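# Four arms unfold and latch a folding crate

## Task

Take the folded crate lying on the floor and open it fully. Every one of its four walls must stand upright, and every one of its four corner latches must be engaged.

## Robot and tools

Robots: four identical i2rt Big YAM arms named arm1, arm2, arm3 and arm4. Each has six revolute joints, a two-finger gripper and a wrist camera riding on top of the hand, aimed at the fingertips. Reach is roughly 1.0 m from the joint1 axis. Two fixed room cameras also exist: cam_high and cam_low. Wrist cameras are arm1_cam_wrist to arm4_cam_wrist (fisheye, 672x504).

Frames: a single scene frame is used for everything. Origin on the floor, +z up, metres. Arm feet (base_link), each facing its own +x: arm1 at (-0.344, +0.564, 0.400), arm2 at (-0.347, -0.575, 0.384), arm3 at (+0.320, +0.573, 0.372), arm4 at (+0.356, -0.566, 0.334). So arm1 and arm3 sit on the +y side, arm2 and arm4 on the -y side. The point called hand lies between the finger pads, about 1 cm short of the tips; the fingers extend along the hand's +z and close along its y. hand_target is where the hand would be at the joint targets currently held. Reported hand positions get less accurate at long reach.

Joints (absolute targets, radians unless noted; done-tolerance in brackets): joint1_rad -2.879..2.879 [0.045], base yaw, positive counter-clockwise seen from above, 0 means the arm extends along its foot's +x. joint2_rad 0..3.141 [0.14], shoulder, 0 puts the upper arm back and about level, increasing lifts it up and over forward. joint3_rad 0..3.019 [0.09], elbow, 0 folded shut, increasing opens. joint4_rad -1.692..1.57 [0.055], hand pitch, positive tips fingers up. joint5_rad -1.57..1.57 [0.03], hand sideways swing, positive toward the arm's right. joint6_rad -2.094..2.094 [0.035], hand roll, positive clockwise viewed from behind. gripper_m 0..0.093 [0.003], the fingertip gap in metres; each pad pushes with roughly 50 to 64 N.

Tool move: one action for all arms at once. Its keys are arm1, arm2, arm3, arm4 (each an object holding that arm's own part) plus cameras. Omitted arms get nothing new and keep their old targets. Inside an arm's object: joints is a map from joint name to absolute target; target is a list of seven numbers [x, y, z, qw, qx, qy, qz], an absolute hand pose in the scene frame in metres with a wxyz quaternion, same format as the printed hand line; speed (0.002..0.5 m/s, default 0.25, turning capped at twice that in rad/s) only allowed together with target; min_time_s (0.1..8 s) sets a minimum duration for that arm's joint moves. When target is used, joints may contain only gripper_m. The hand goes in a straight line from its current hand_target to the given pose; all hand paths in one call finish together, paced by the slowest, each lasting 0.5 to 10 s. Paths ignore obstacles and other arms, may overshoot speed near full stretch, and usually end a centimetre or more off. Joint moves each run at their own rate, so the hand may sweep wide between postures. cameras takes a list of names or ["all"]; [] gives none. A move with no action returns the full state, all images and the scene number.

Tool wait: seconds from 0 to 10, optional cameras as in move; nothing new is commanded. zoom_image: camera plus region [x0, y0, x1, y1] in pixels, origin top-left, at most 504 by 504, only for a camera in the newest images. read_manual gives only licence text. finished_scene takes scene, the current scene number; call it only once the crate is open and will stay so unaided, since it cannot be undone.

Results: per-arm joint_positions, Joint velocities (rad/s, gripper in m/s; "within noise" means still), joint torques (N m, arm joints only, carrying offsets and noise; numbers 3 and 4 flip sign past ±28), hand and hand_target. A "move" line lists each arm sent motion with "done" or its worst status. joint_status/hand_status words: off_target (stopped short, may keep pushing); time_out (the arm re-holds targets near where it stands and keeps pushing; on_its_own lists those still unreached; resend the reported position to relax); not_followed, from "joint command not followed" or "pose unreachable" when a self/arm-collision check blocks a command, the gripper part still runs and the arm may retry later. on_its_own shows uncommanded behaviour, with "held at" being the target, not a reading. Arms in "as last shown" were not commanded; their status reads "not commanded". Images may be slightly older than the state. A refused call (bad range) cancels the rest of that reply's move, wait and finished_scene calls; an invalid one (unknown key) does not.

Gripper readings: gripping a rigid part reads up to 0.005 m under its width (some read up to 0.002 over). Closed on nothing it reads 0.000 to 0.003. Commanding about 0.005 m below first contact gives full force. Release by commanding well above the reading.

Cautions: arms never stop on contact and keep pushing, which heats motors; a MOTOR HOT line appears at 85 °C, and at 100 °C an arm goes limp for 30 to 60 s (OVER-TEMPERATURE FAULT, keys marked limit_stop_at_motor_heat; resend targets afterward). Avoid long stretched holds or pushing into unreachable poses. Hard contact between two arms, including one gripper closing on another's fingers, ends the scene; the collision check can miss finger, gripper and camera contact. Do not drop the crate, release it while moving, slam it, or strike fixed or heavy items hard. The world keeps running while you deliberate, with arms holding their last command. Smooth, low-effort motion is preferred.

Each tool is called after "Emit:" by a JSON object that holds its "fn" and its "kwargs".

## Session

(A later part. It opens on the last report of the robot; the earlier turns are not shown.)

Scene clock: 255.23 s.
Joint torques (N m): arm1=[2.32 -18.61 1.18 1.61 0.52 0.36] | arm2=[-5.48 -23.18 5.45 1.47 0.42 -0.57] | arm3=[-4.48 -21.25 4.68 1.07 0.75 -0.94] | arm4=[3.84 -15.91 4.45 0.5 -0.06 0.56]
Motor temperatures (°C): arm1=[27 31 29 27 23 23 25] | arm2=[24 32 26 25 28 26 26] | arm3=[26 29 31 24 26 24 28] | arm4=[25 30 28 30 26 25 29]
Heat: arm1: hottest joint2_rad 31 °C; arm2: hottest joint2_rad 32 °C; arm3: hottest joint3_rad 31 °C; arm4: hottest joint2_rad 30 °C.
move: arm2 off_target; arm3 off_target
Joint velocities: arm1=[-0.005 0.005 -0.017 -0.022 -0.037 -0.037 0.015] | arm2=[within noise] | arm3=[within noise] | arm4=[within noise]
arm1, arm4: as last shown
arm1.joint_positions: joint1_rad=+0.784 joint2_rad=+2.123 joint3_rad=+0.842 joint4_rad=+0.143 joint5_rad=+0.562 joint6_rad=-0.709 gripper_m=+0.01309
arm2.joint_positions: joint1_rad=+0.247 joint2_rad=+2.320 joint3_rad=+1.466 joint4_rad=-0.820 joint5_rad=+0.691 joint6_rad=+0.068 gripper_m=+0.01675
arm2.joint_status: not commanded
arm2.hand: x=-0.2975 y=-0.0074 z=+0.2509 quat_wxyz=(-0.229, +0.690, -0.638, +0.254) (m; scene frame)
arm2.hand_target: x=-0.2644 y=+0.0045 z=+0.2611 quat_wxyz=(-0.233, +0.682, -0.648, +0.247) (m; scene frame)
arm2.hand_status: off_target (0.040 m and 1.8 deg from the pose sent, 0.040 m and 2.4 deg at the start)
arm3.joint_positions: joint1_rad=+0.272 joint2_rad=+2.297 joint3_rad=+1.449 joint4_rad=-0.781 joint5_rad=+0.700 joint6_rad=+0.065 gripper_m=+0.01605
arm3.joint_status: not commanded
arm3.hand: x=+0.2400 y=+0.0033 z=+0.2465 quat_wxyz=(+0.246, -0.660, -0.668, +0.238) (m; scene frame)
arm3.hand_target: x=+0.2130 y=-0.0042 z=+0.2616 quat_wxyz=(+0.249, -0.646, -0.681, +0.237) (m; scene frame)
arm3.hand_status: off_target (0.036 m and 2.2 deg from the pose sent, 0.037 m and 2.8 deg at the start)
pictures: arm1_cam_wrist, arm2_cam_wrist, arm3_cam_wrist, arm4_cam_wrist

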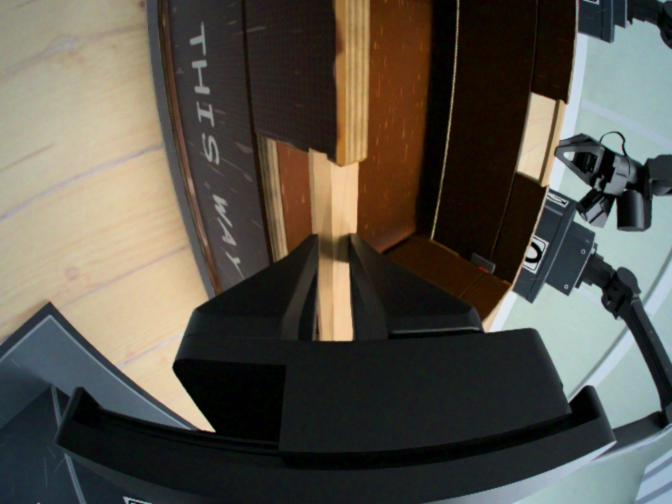

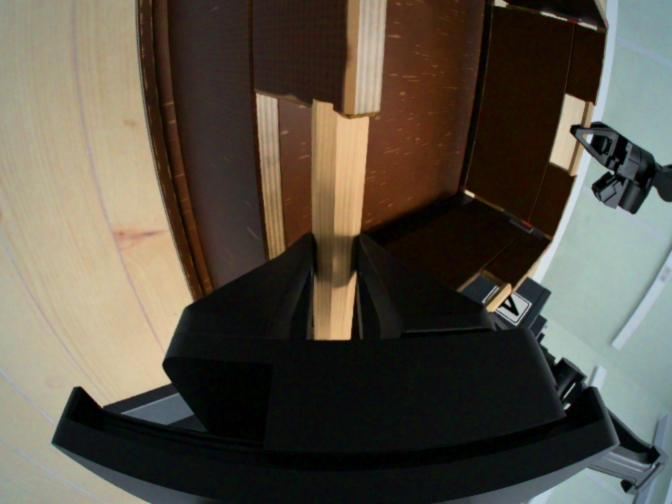

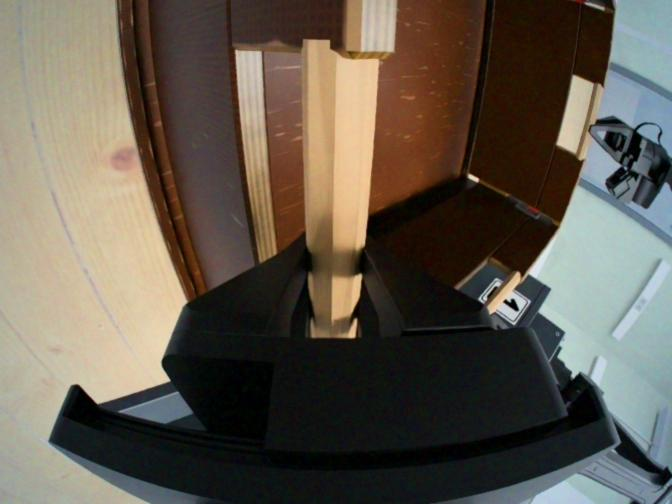

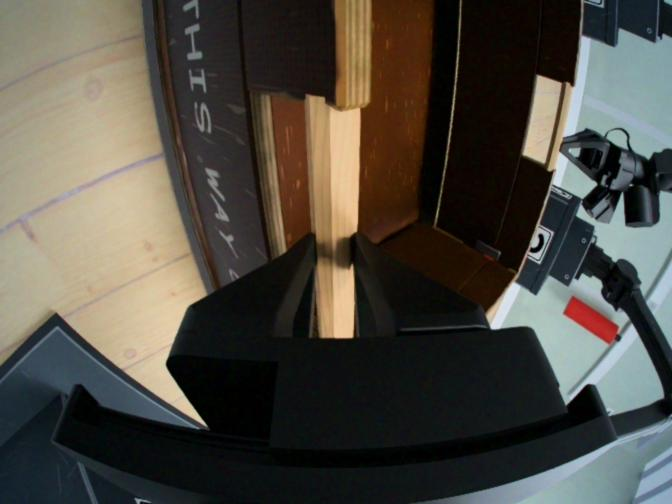

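Emit:
{"fn": "move", "kwargs": {"arm1": {"target": [0.003, 0.216, 0.252, 0, 0, 0.9397, -0.3420], "speed": 0.08}, "arm4": {"target": [-0.034, -0.215, 0.252, -0.3420, 0.9397, 0, 0], "speed": 0.08}, "arm2": {"target": [-0.2990, 0.006, 0.260, -0.2355, 0.6818, -0.6472, 0.2481], "speed": 0.08}, "arm3": {"target": [0.2480, -0.0040, 0.260, -0.2481, 0.6468, 0.6817, -0.2354], "speed": 0.08}}}

Emit:
{"fn": "move", "kwargs": {"arm1": {"joints": {"gripper_m": 0.045}}, "arm2": {"joints": {"gripper_m": 0.045}}, "arm3": {"joints": {"gripper_m": 0.045}}, "arm4": {"joints": {"gripper_m": 0.045}}, "cameras": ["all"]}}

Scene clock: 262.83 s.
Joint torques (N m): arm1=[0.09 -18.02 3.14 1.52 0.2 0.08] | arm2=[-0.21 -21.95 7.34 -0.29 0.49 0.05] | arm3=[0.44 -19.96 5.97 -0.73 0.57 -0.19] | arm4=[1.2 -14.86 7.15 0.84 -0.39 0.06]
Motor temperatures (°C): arm1=[27 31 29 27 23 23 25] | arm2=[24 31 26 25 28 26 26] | arm3=[26 30 30 24 26 24 28] | arm4=[25 30 28 30 26 25 29]
Heat: arm1: hottest joint2_rad 31 °C; arm2: hottest joint2_rad 31 °C; arm3: hottest joint2_rad 30 °C; arm4: hottest joint2_rad 30 °C.
move: arm1 done; arm2 off_target; arm3 off_target; arm4 done
Joint velocities: arm1=[-0.005 -0.005 -0.027 -0.002 -0.022 -0.037 -0.006] | arm2=[within noise] | arm3=[within noise] | arm4=[within noise]
arm1.joint_positions: joint1_rad=+0.784 joint2_rad=+2.123 joint3_rad=+0.842 joint4_rad=+0.143 joint5_rad=+0.560 joint6_rad=-0.713 gripper_m=+0.01309
arm1.joint_status: not commanded
arm1.hand: x=-0.0017 y=+0.2150 z=+0.2500 quat_wxyz=(+0.005, -0.006, -0.940, +0.342) (m; scene frame)
arm1.hand_target: x=+0.0032 y=+0.2162 z=+0.2520 quat_wxyz=(+0.000, +0.000, -0.940, +0.342) (m; scene frame)
arm1.hand_status: done (0.005 m and 0.9 deg from the pose sent, 0.005 m and 1.1 deg at the start)
arm2.joint_positions: joint1_rad=+0.247 joint2_rad=+2.320 joint3_rad=+1.469 joint4_rad=-0.826 joint5_rad=+0.691 joint6_rad=+0.091 gripper_m=+0.01675
arm2.joint_status: not commanded
arm2.hand: x=-0.2975 y=-0.0071 z=+0.2517 quat_wxyz=(-0.231, +0.683, -0.645, +0.253) (m; scene frame)
arm2.hand_target: x=-0.2985 y=+0.0074 z=+0.2604 quat_wxyz=(-0.238, +0.680, -0.649, +0.245) (m; scene frame)
arm2.hand_status: off_target (0.016 m and 0.8 deg from the pose sent, 0.016 m and 1.8 deg at the start)
arm3.joint_positions: joint1_rad=+0.273 joint2_rad=+2.297 joint3_rad=+1.449 joint4_rad=-0.784 joint5_rad=+0.698 joint6_rad=+0.070 gripper_m=+0.01605
arm3.joint_status: not commanded
arm3.hand: x=+0.2411 y=+0.0039 z=+0.2464 quat_wxyz=(+0.246, -0.661, -0.668, +0.237) (m; scene frame)
arm3.hand_target: x=+0.2483 y=-0.0054 z=+0.2597 quat_wxyz=(+0.245, -0.647, -0.681, +0.238) (m; scene frame)
arm3.hand_status: off_target (0.017 m and 2.3 deg from the pose sent, 0.017 m and 2.2 deg at the start)
arm4.joint_positions: joint1_rad=+0.820 joint2_rad=+1.976 joint3_rad=+0.923 joint4_rad=-0.112 joint5_rad=+0.597 joint6_rad=-0.663 gripper_m=+0.01488
arm4.joint_status: not commanded
arm4.hand: x=-0.0285 y=-0.2191 z=+0.2539 quat_wxyz=(-0.346, +0.938, -0.003, +0.005) (m; scene frame)
arm4.hand_target: x=-0.0336 y=-0.2149 z=+0.2519 quat_wxyz=(-0.342, +0.940, -0.001, +0.000) (m; scene frame)
arm4.hand_status: done (0.007 m and 0.9 deg from the pose sent, 0.008 m and 1.3 deg at the start)
pictures: none

Scene clock: 263.53 s.
Joint torques (N m): arm1=[0.67 -18.08 3.15 1.5 0.33 0.08] | arm2=[-0.03 -22.07 7.17 -0.21 0.48 0.05] | arm3=[0.38 -20.07 6.13 -0.31 0.59 0.03] | arm4=[0.97 -15.03 7.1 0.85 0.08 0.06]
Motor temperatures (°C): arm1=[27 31 29 27 23 23 25] | arm2=[24 31 26 25 28 26 26] | arm3=[26 30 30 24 26 24 28] | arm4=[25 30 28 30 26 25 29]
Heat: arm1: hottest joint2_rad 31 °C; arm2: hottest joint2_rad 31 °C; arm3: hottest joint2_rad 30 °C; arm4: hottest joint2_rad 30 °C.
move: arm1 done; arm2 done; arm3 done; arm4 done
Joint velocities: within noise
arm1.joint_positions: joint1_rad=+0.795 joint2_rad=+2.123 joint3_rad=+0.842 joint4_rad=+0.143 joint5_rad=+0.556 joint6_rad=-0.713 gripper_m=+0.04492
arm1.joint_status: all done
arm1.hand: x=+0.0025 y=+0.2192 z=+0.2496 quat_wxyz=(+0.001, +0.000, -0.940, +0.341) (m; scene frame)
arm1.hand_target: x=+0.0065 y=+0.2195 z=+0.2518 quat_wxyz=(-0.002, +0.005, -0.940, +0.342) (m; scene frame)
arm1.hand_status: not commanded
arm2.joint_positions: joint1_rad=+0.242 joint2_rad=+2.320 joint3_rad=+1.470 joint4_rad=-0.835 joint5_rad=+0.691 joint6_rad=+0.082 gripper_m=+0.04486
arm2.joint_status: all done
arm2.hand: x=-0.2948 y=-0.0085 z=+0.2523 quat_wxyz=(-0.227, +0.686, -0.642, +0.257) (m; scene frame)
arm2.hand_target: x=-0.2956 y=+0.0059 z=+0.2605 quat_wxyz=(-0.234, +0.682, -0.646, +0.249) (m; scene frame)
arm2.hand_status: not commanded
arm3.joint_positions: joint1_rad=+0.267 joint2_rad=+2.294 joint3_rad=+1.449 joint4_rad=-0.804 joint5_rad=+0.698 joint6_rad=+0.039 gripper_m=+0.04488
arm3.joint_status: all done
arm3.hand: x=+0.2374 y=+0.0077 z=+0.2483 quat_wxyz=(+0.256, -0.651, -0.678, +0.227) (m; scene frame)
arm3.hand_target: x=+0.2447 y=-0.0038 z=+0.2604 quat_wxyz=(+0.249, -0.646, -0.683, +0.234) (m; scene frame)
arm3.hand_status: not commanded
arm4.joint_positions: joint1_rad=+0.820 joint2_rad=+1.975 joint3_rad=+0.922 joint4_rad=-0.112 joint5_rad=+0.574 joint6_rad=-0.663 gripper_m=+0.04492
arm4.joint_status: all done
arm4.hand: x=-0.0306 y=-0.2218 z=+0.2522 quat_wxyz=(-0.338, +0.941, -0.001, -0.002) (m; scene frame)
arm4.hand_target: x=-0.0343 y=-0.2166 z=+0.2508 quat_wxyz=(-0.338, +0.941, +0.001, -0.002) (m; scene frame)
arm4.hand_status: not commanded
pictures: arm1_cam_wrist, arm2_cam_wrist, arm3_cam_wrist, arm4_cam_wrist, cam_high, cam_low

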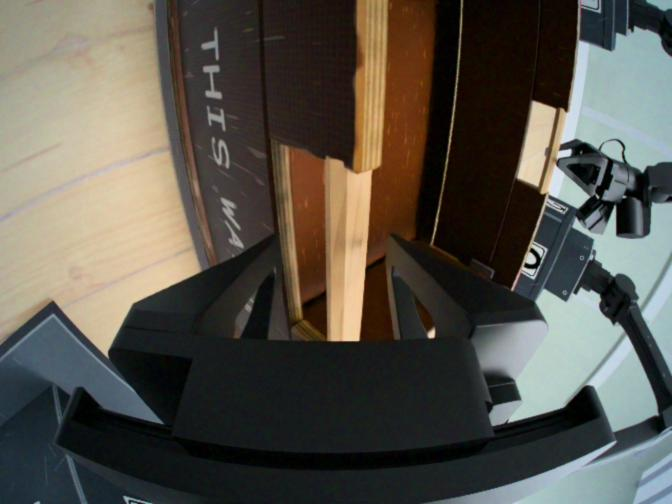

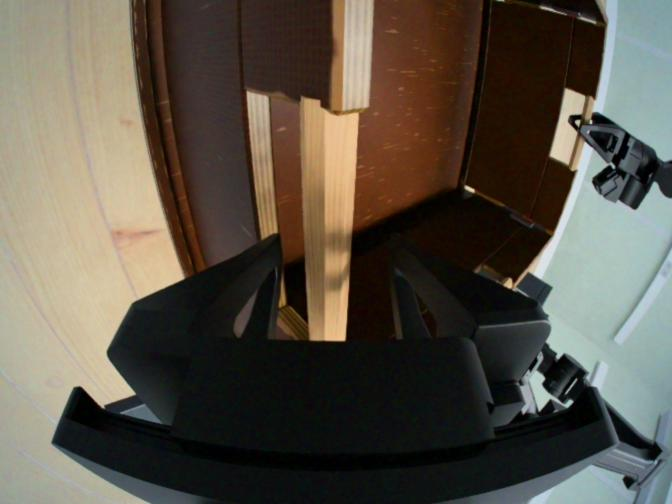

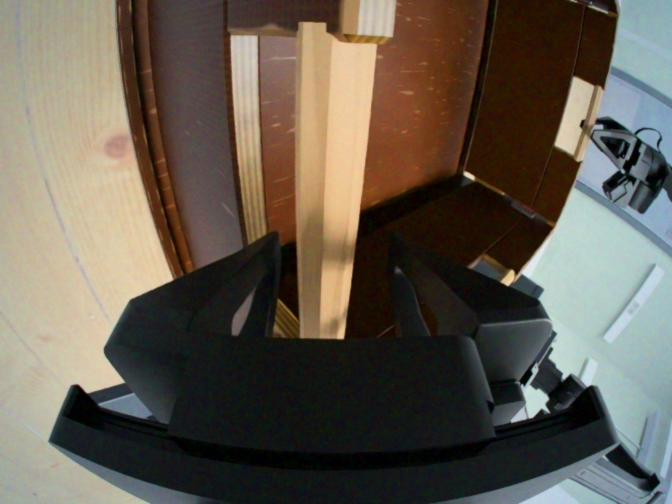

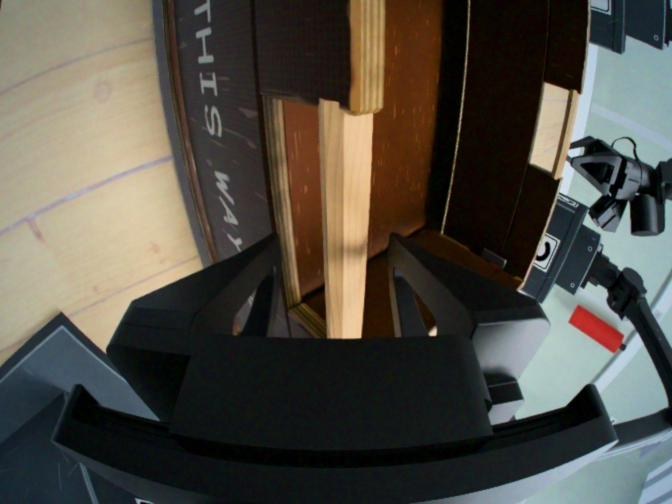

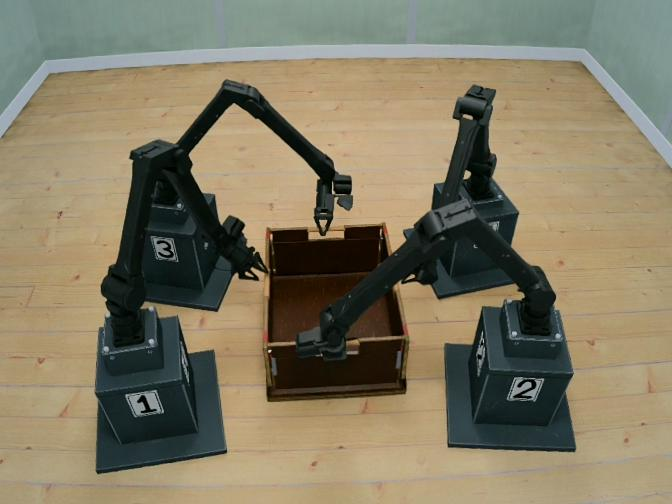

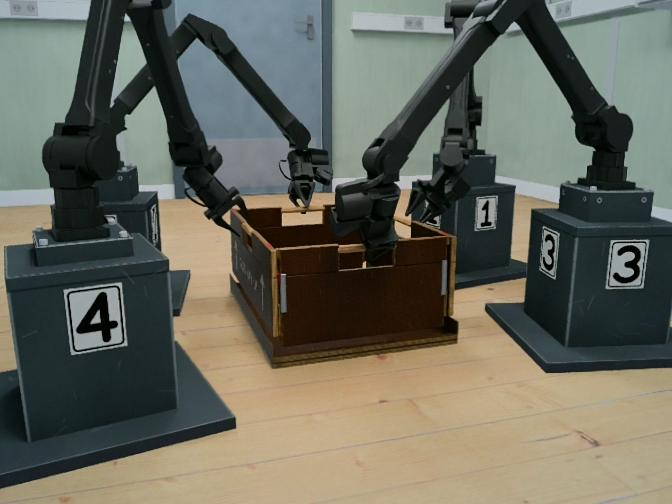

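Emit:
{"fn": "move", "kwargs": {"arm1": {"target": [0.0065, 0.284, 0.329, 0, 0, 0.9397, -0.3420], "speed": 0.15}, "arm4": {"target": [-0.0343, -0.281, 0.328, -0.3420, 0.9397, 0, 0], "speed": 0.15}, "arm2": {"target": [-0.3600, 0.006, 0.338, -0.2355, 0.6818, -0.6472, 0.2481], "speed": 0.15}, "arm3": {"target": [0.3090, -0.0040, 0.338, -0.2481, 0.6468, 0.6817, -0.2354], "speed": 0.15}, "cameras": ["all"]}}

Emit:
{"fn": "zoom_image", "kwargs": {"camera": "cam_high", "region": [250, 210, 420, 410]}}

Emit:
{"fn": "zoom_image", "kwargs": {"camera": "cam_low", "region": [230, 190, 470, 370]}}

Scene clock: 268.30 s.
Joint torques (N m): arm1=[0.38 -16.38 3.74 0.75 0.59 0.28] | arm2=[-0.03 -23.65 7.71 -0.34 0.36 0.15] | arm3=[-0.79 -19.49 8.12 -0.43 0.38 0.25] | arm4=[1.85 -14.04 6.41 0.24 0.32 0.38]
Motor temperatures (°C): arm1=[27 31 29 27 23 23 25] | arm2=[24 31 26 25 28 26 26] | arm3=[26 30 30 24 26 24 28] | arm4=[24 30 28 30 26 25 28]
Heat: arm1: hottest joint2_rad 31 °C; arm2: hottest joint2_rad 31 °C; arm3: hottest joint2_rad 30 °C; arm4: hottest joint2_rad 30 °C.
move: arm1 done; arm2 off_target; arm3 off_target; arm4 done
Joint velocities: within noise
arm1.joint_positions: joint1_rad=+0.929 joint2_rad=+1.863 joint3_rad=+0.753 joint4_rad=-0.103 joint5_rad=+0.609 joint6_rad=-0.575 gripper_m=+0.04495
arm1.joint_status: not commanded
arm1.hand: x=+0.0077 y=+0.2789 z=+0.3283 quat_wxyz=(+0.001, +0.003, -0.939, +0.343) (m; scene frame)
arm1.hand_target: x=+0.0068 y=+0.2831 z=+0.3295 quat_wxyz=(+0.000, +0.000, -0.939, +0.343) (m; scene frame)
arm1.hand_status: done (0.005 m and 0.4 deg from the pose sent, 0.103 m and 0.2 deg at the start)
arm2.joint_positions: joint1_rad=+0.350 joint2_rad=+2.237 joint3_rad=+1.530 joint4_rad=-1.082 joint5_rad=+0.682 joint6_rad=+0.212 gripper_m=+0.04489
arm2.joint_status: not commanded
arm2.hand: x=-0.3563 y=-0.0100 z=+0.3183 quat_wxyz=(-0.224, +0.688, -0.636, +0.267) (m; scene frame)
arm2.hand_target: x=-0.3587 y=+0.0064 z=+0.3380 quat_wxyz=(-0.236, +0.681, -0.647, +0.248) (m; scene frame)
arm2.hand_status: off_target (0.026 m and 2.9 deg from the pose sent, 0.109 m and 1.6 deg at the start)
arm3.joint_positions: joint1_rad=+0.381 joint2_rad=+2.182 joint3_rad=+1.487 joint4_rad=-1.047 joint5_rad=+0.695 joint6_rad=+0.162 gripper_m=+0.04491
arm3.joint_status: not commanded
arm3.hand: x=+0.3009 y=+0.0098 z=+0.3240 quat_wxyz=(+0.262, -0.641, -0.684, +0.228) (m; scene frame)
arm3.hand_target: x=+0.3063 y=-0.0061 z=+0.3379 quat_wxyz=(+0.246, -0.649, -0.679, +0.238) (m; scene frame)
arm3.hand_status: off_target (0.021 m and 2.0 deg from the pose sent, 0.115 m and 1.5 deg at the start)
arm4.joint_positions: joint1_rad=+0.941 joint2_rad=+1.760 joint3_rad=+0.894 joint4_rad=-0.357 joint5_rad=+0.628 joint6_rad=-0.547 gripper_m=+0.04495
arm4.joint_status: not commanded
arm4.hand: x=-0.0401 y=-0.2757 z=+0.3311 quat_wxyz=(-0.346, +0.938, +0.005, -0.004) (m; scene frame)
arm4.hand_target: x=-0.0351 y=-0.2798 z=+0.3281 quat_wxyz=(-0.343, +0.939, +0.001, +0.001) (m; scene frame)
arm4.hand_status: done (0.008 m and 0.8 deg from the pose sent, 0.096 m and 0.5 deg at the start)
pictures: arm1_cam_wrist, arm2_cam_wrist, arm3_cam_wrist, arm4_cam_wrist, cam_high, cam_low

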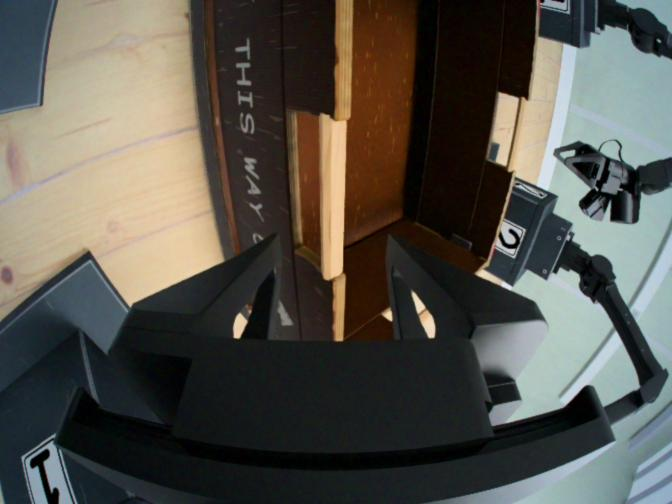

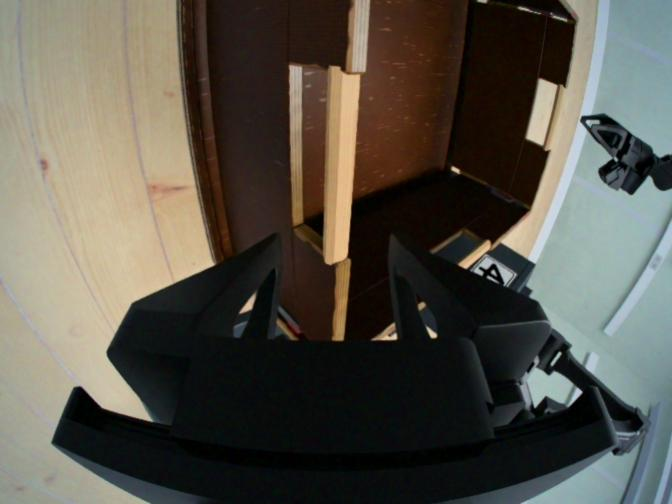

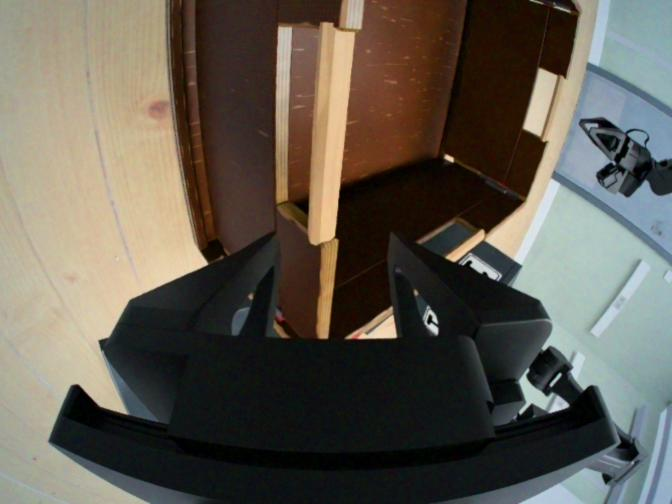

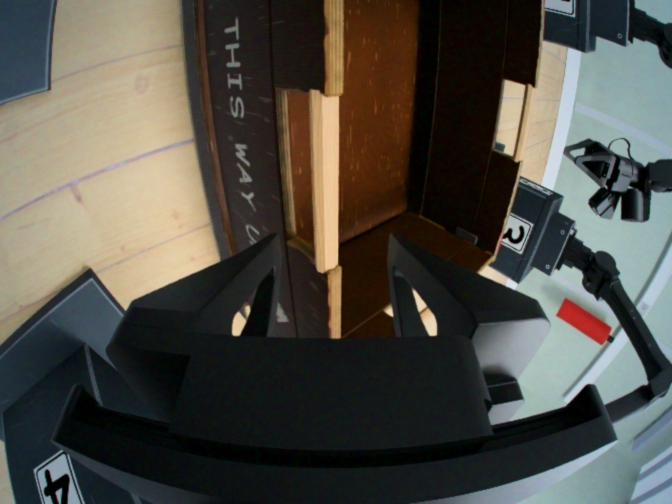

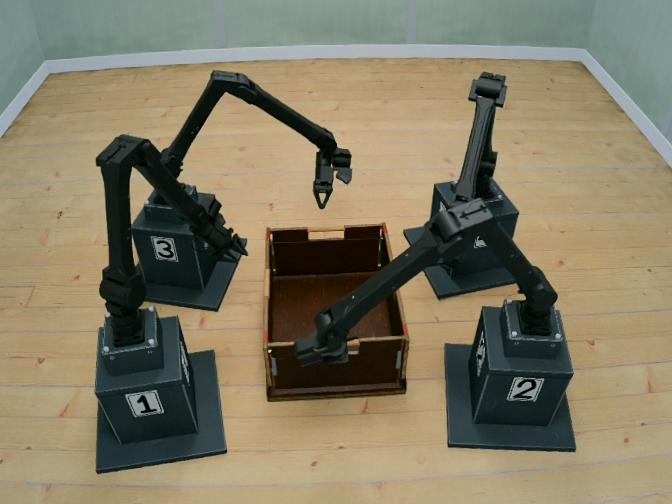

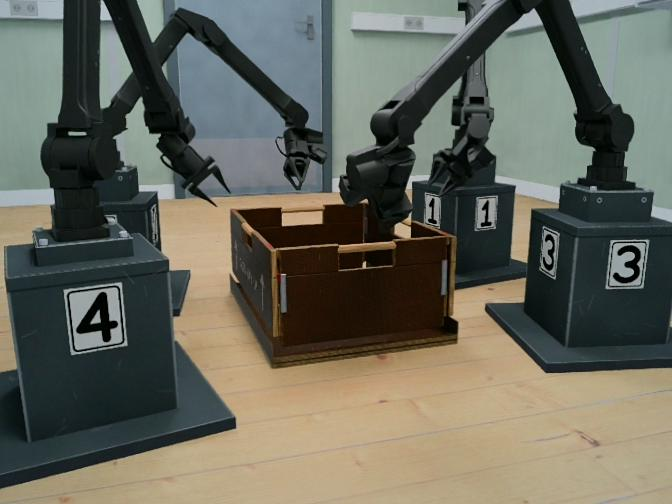

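Scaled by 2.520 from the camera's 672x504 image, which has a finer 960x720 frame.

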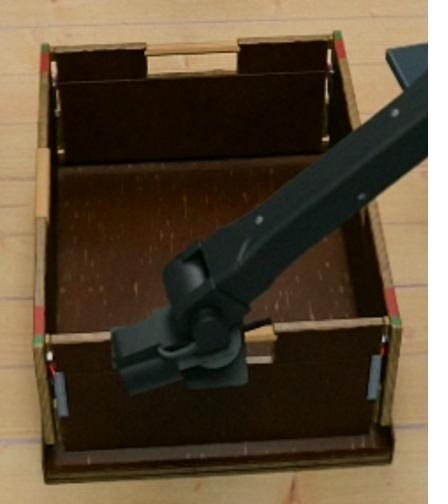

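Scaled by 2.100 from the camera's 672x504 image, which has a finer 960x720 frame.

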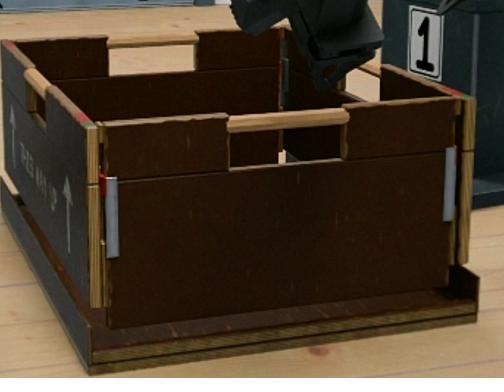

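Emit:
{"fn": "zoom_image", "kwargs": {"camera": "arm2_cam_wrist", "region": [220, 290, 440, 350]}}

Emit:
{"fn": "zoom_image", "kwargs": {"camera": "arm3_cam_wrist", "region": [220, 280, 440, 345]}}

Emit:
{"fn": "zoom_image", "kwargs": {"camera": "arm3_cam_wrist", "region": [420, 130, 540, 230]}}

Emit:
{"fn": "zoom_image", "kwargs": {"camera": "arm4_cam_wrist", "region": [440, 200, 540, 290]}}

Emit:
{"fn": "zoom_image", "kwargs": {"camera": "cam_high", "region": [255, 320, 305, 390]}}

Scaled by 2.291 from the camera's 672x504 image, which has a finer 960x720 frame.

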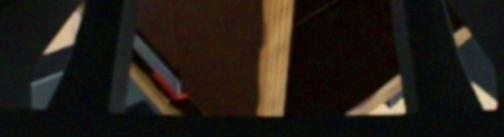

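Scaled by 2.291 from the camera's 672x504 image, which has a finer 960x720 frame.

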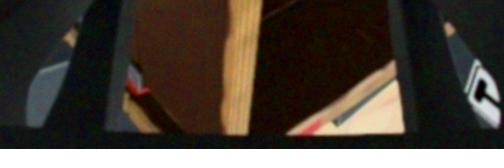

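Scaled by 4.200 from the camera's 672x504 image, which has a finer 960x720 frame.

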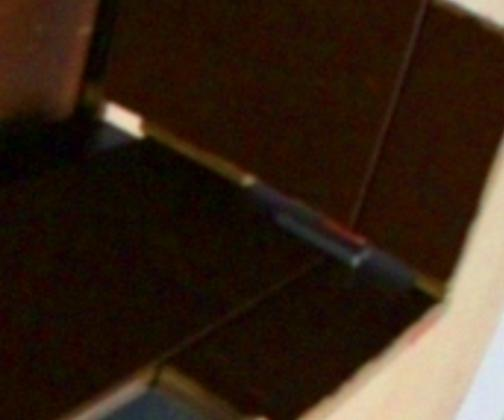

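Scaled by 5.040 from the camera's 672x504 image, which has a finer 960x720 frame.

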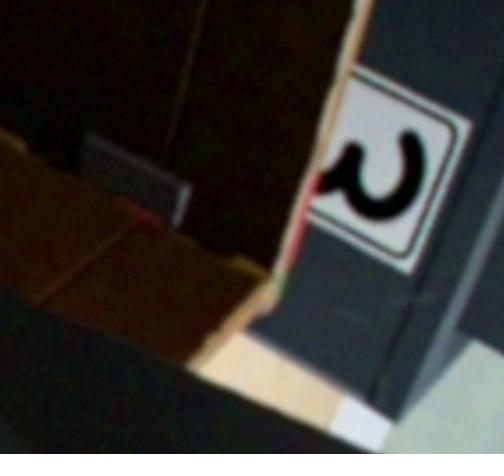

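Scaled by 7.200 from the camera's 672x504 image, which has a finer 960x720 frame.

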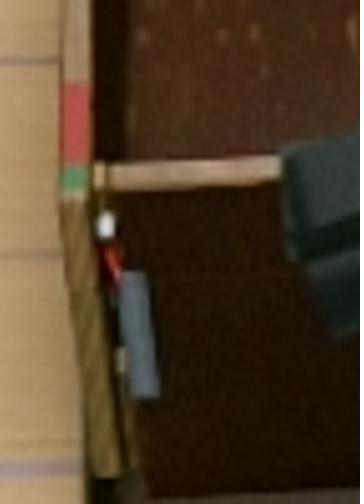

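Emit:
{"fn": "finished_scene", "kwargs": {"scene": 1}}

The scene is finished: the task was done.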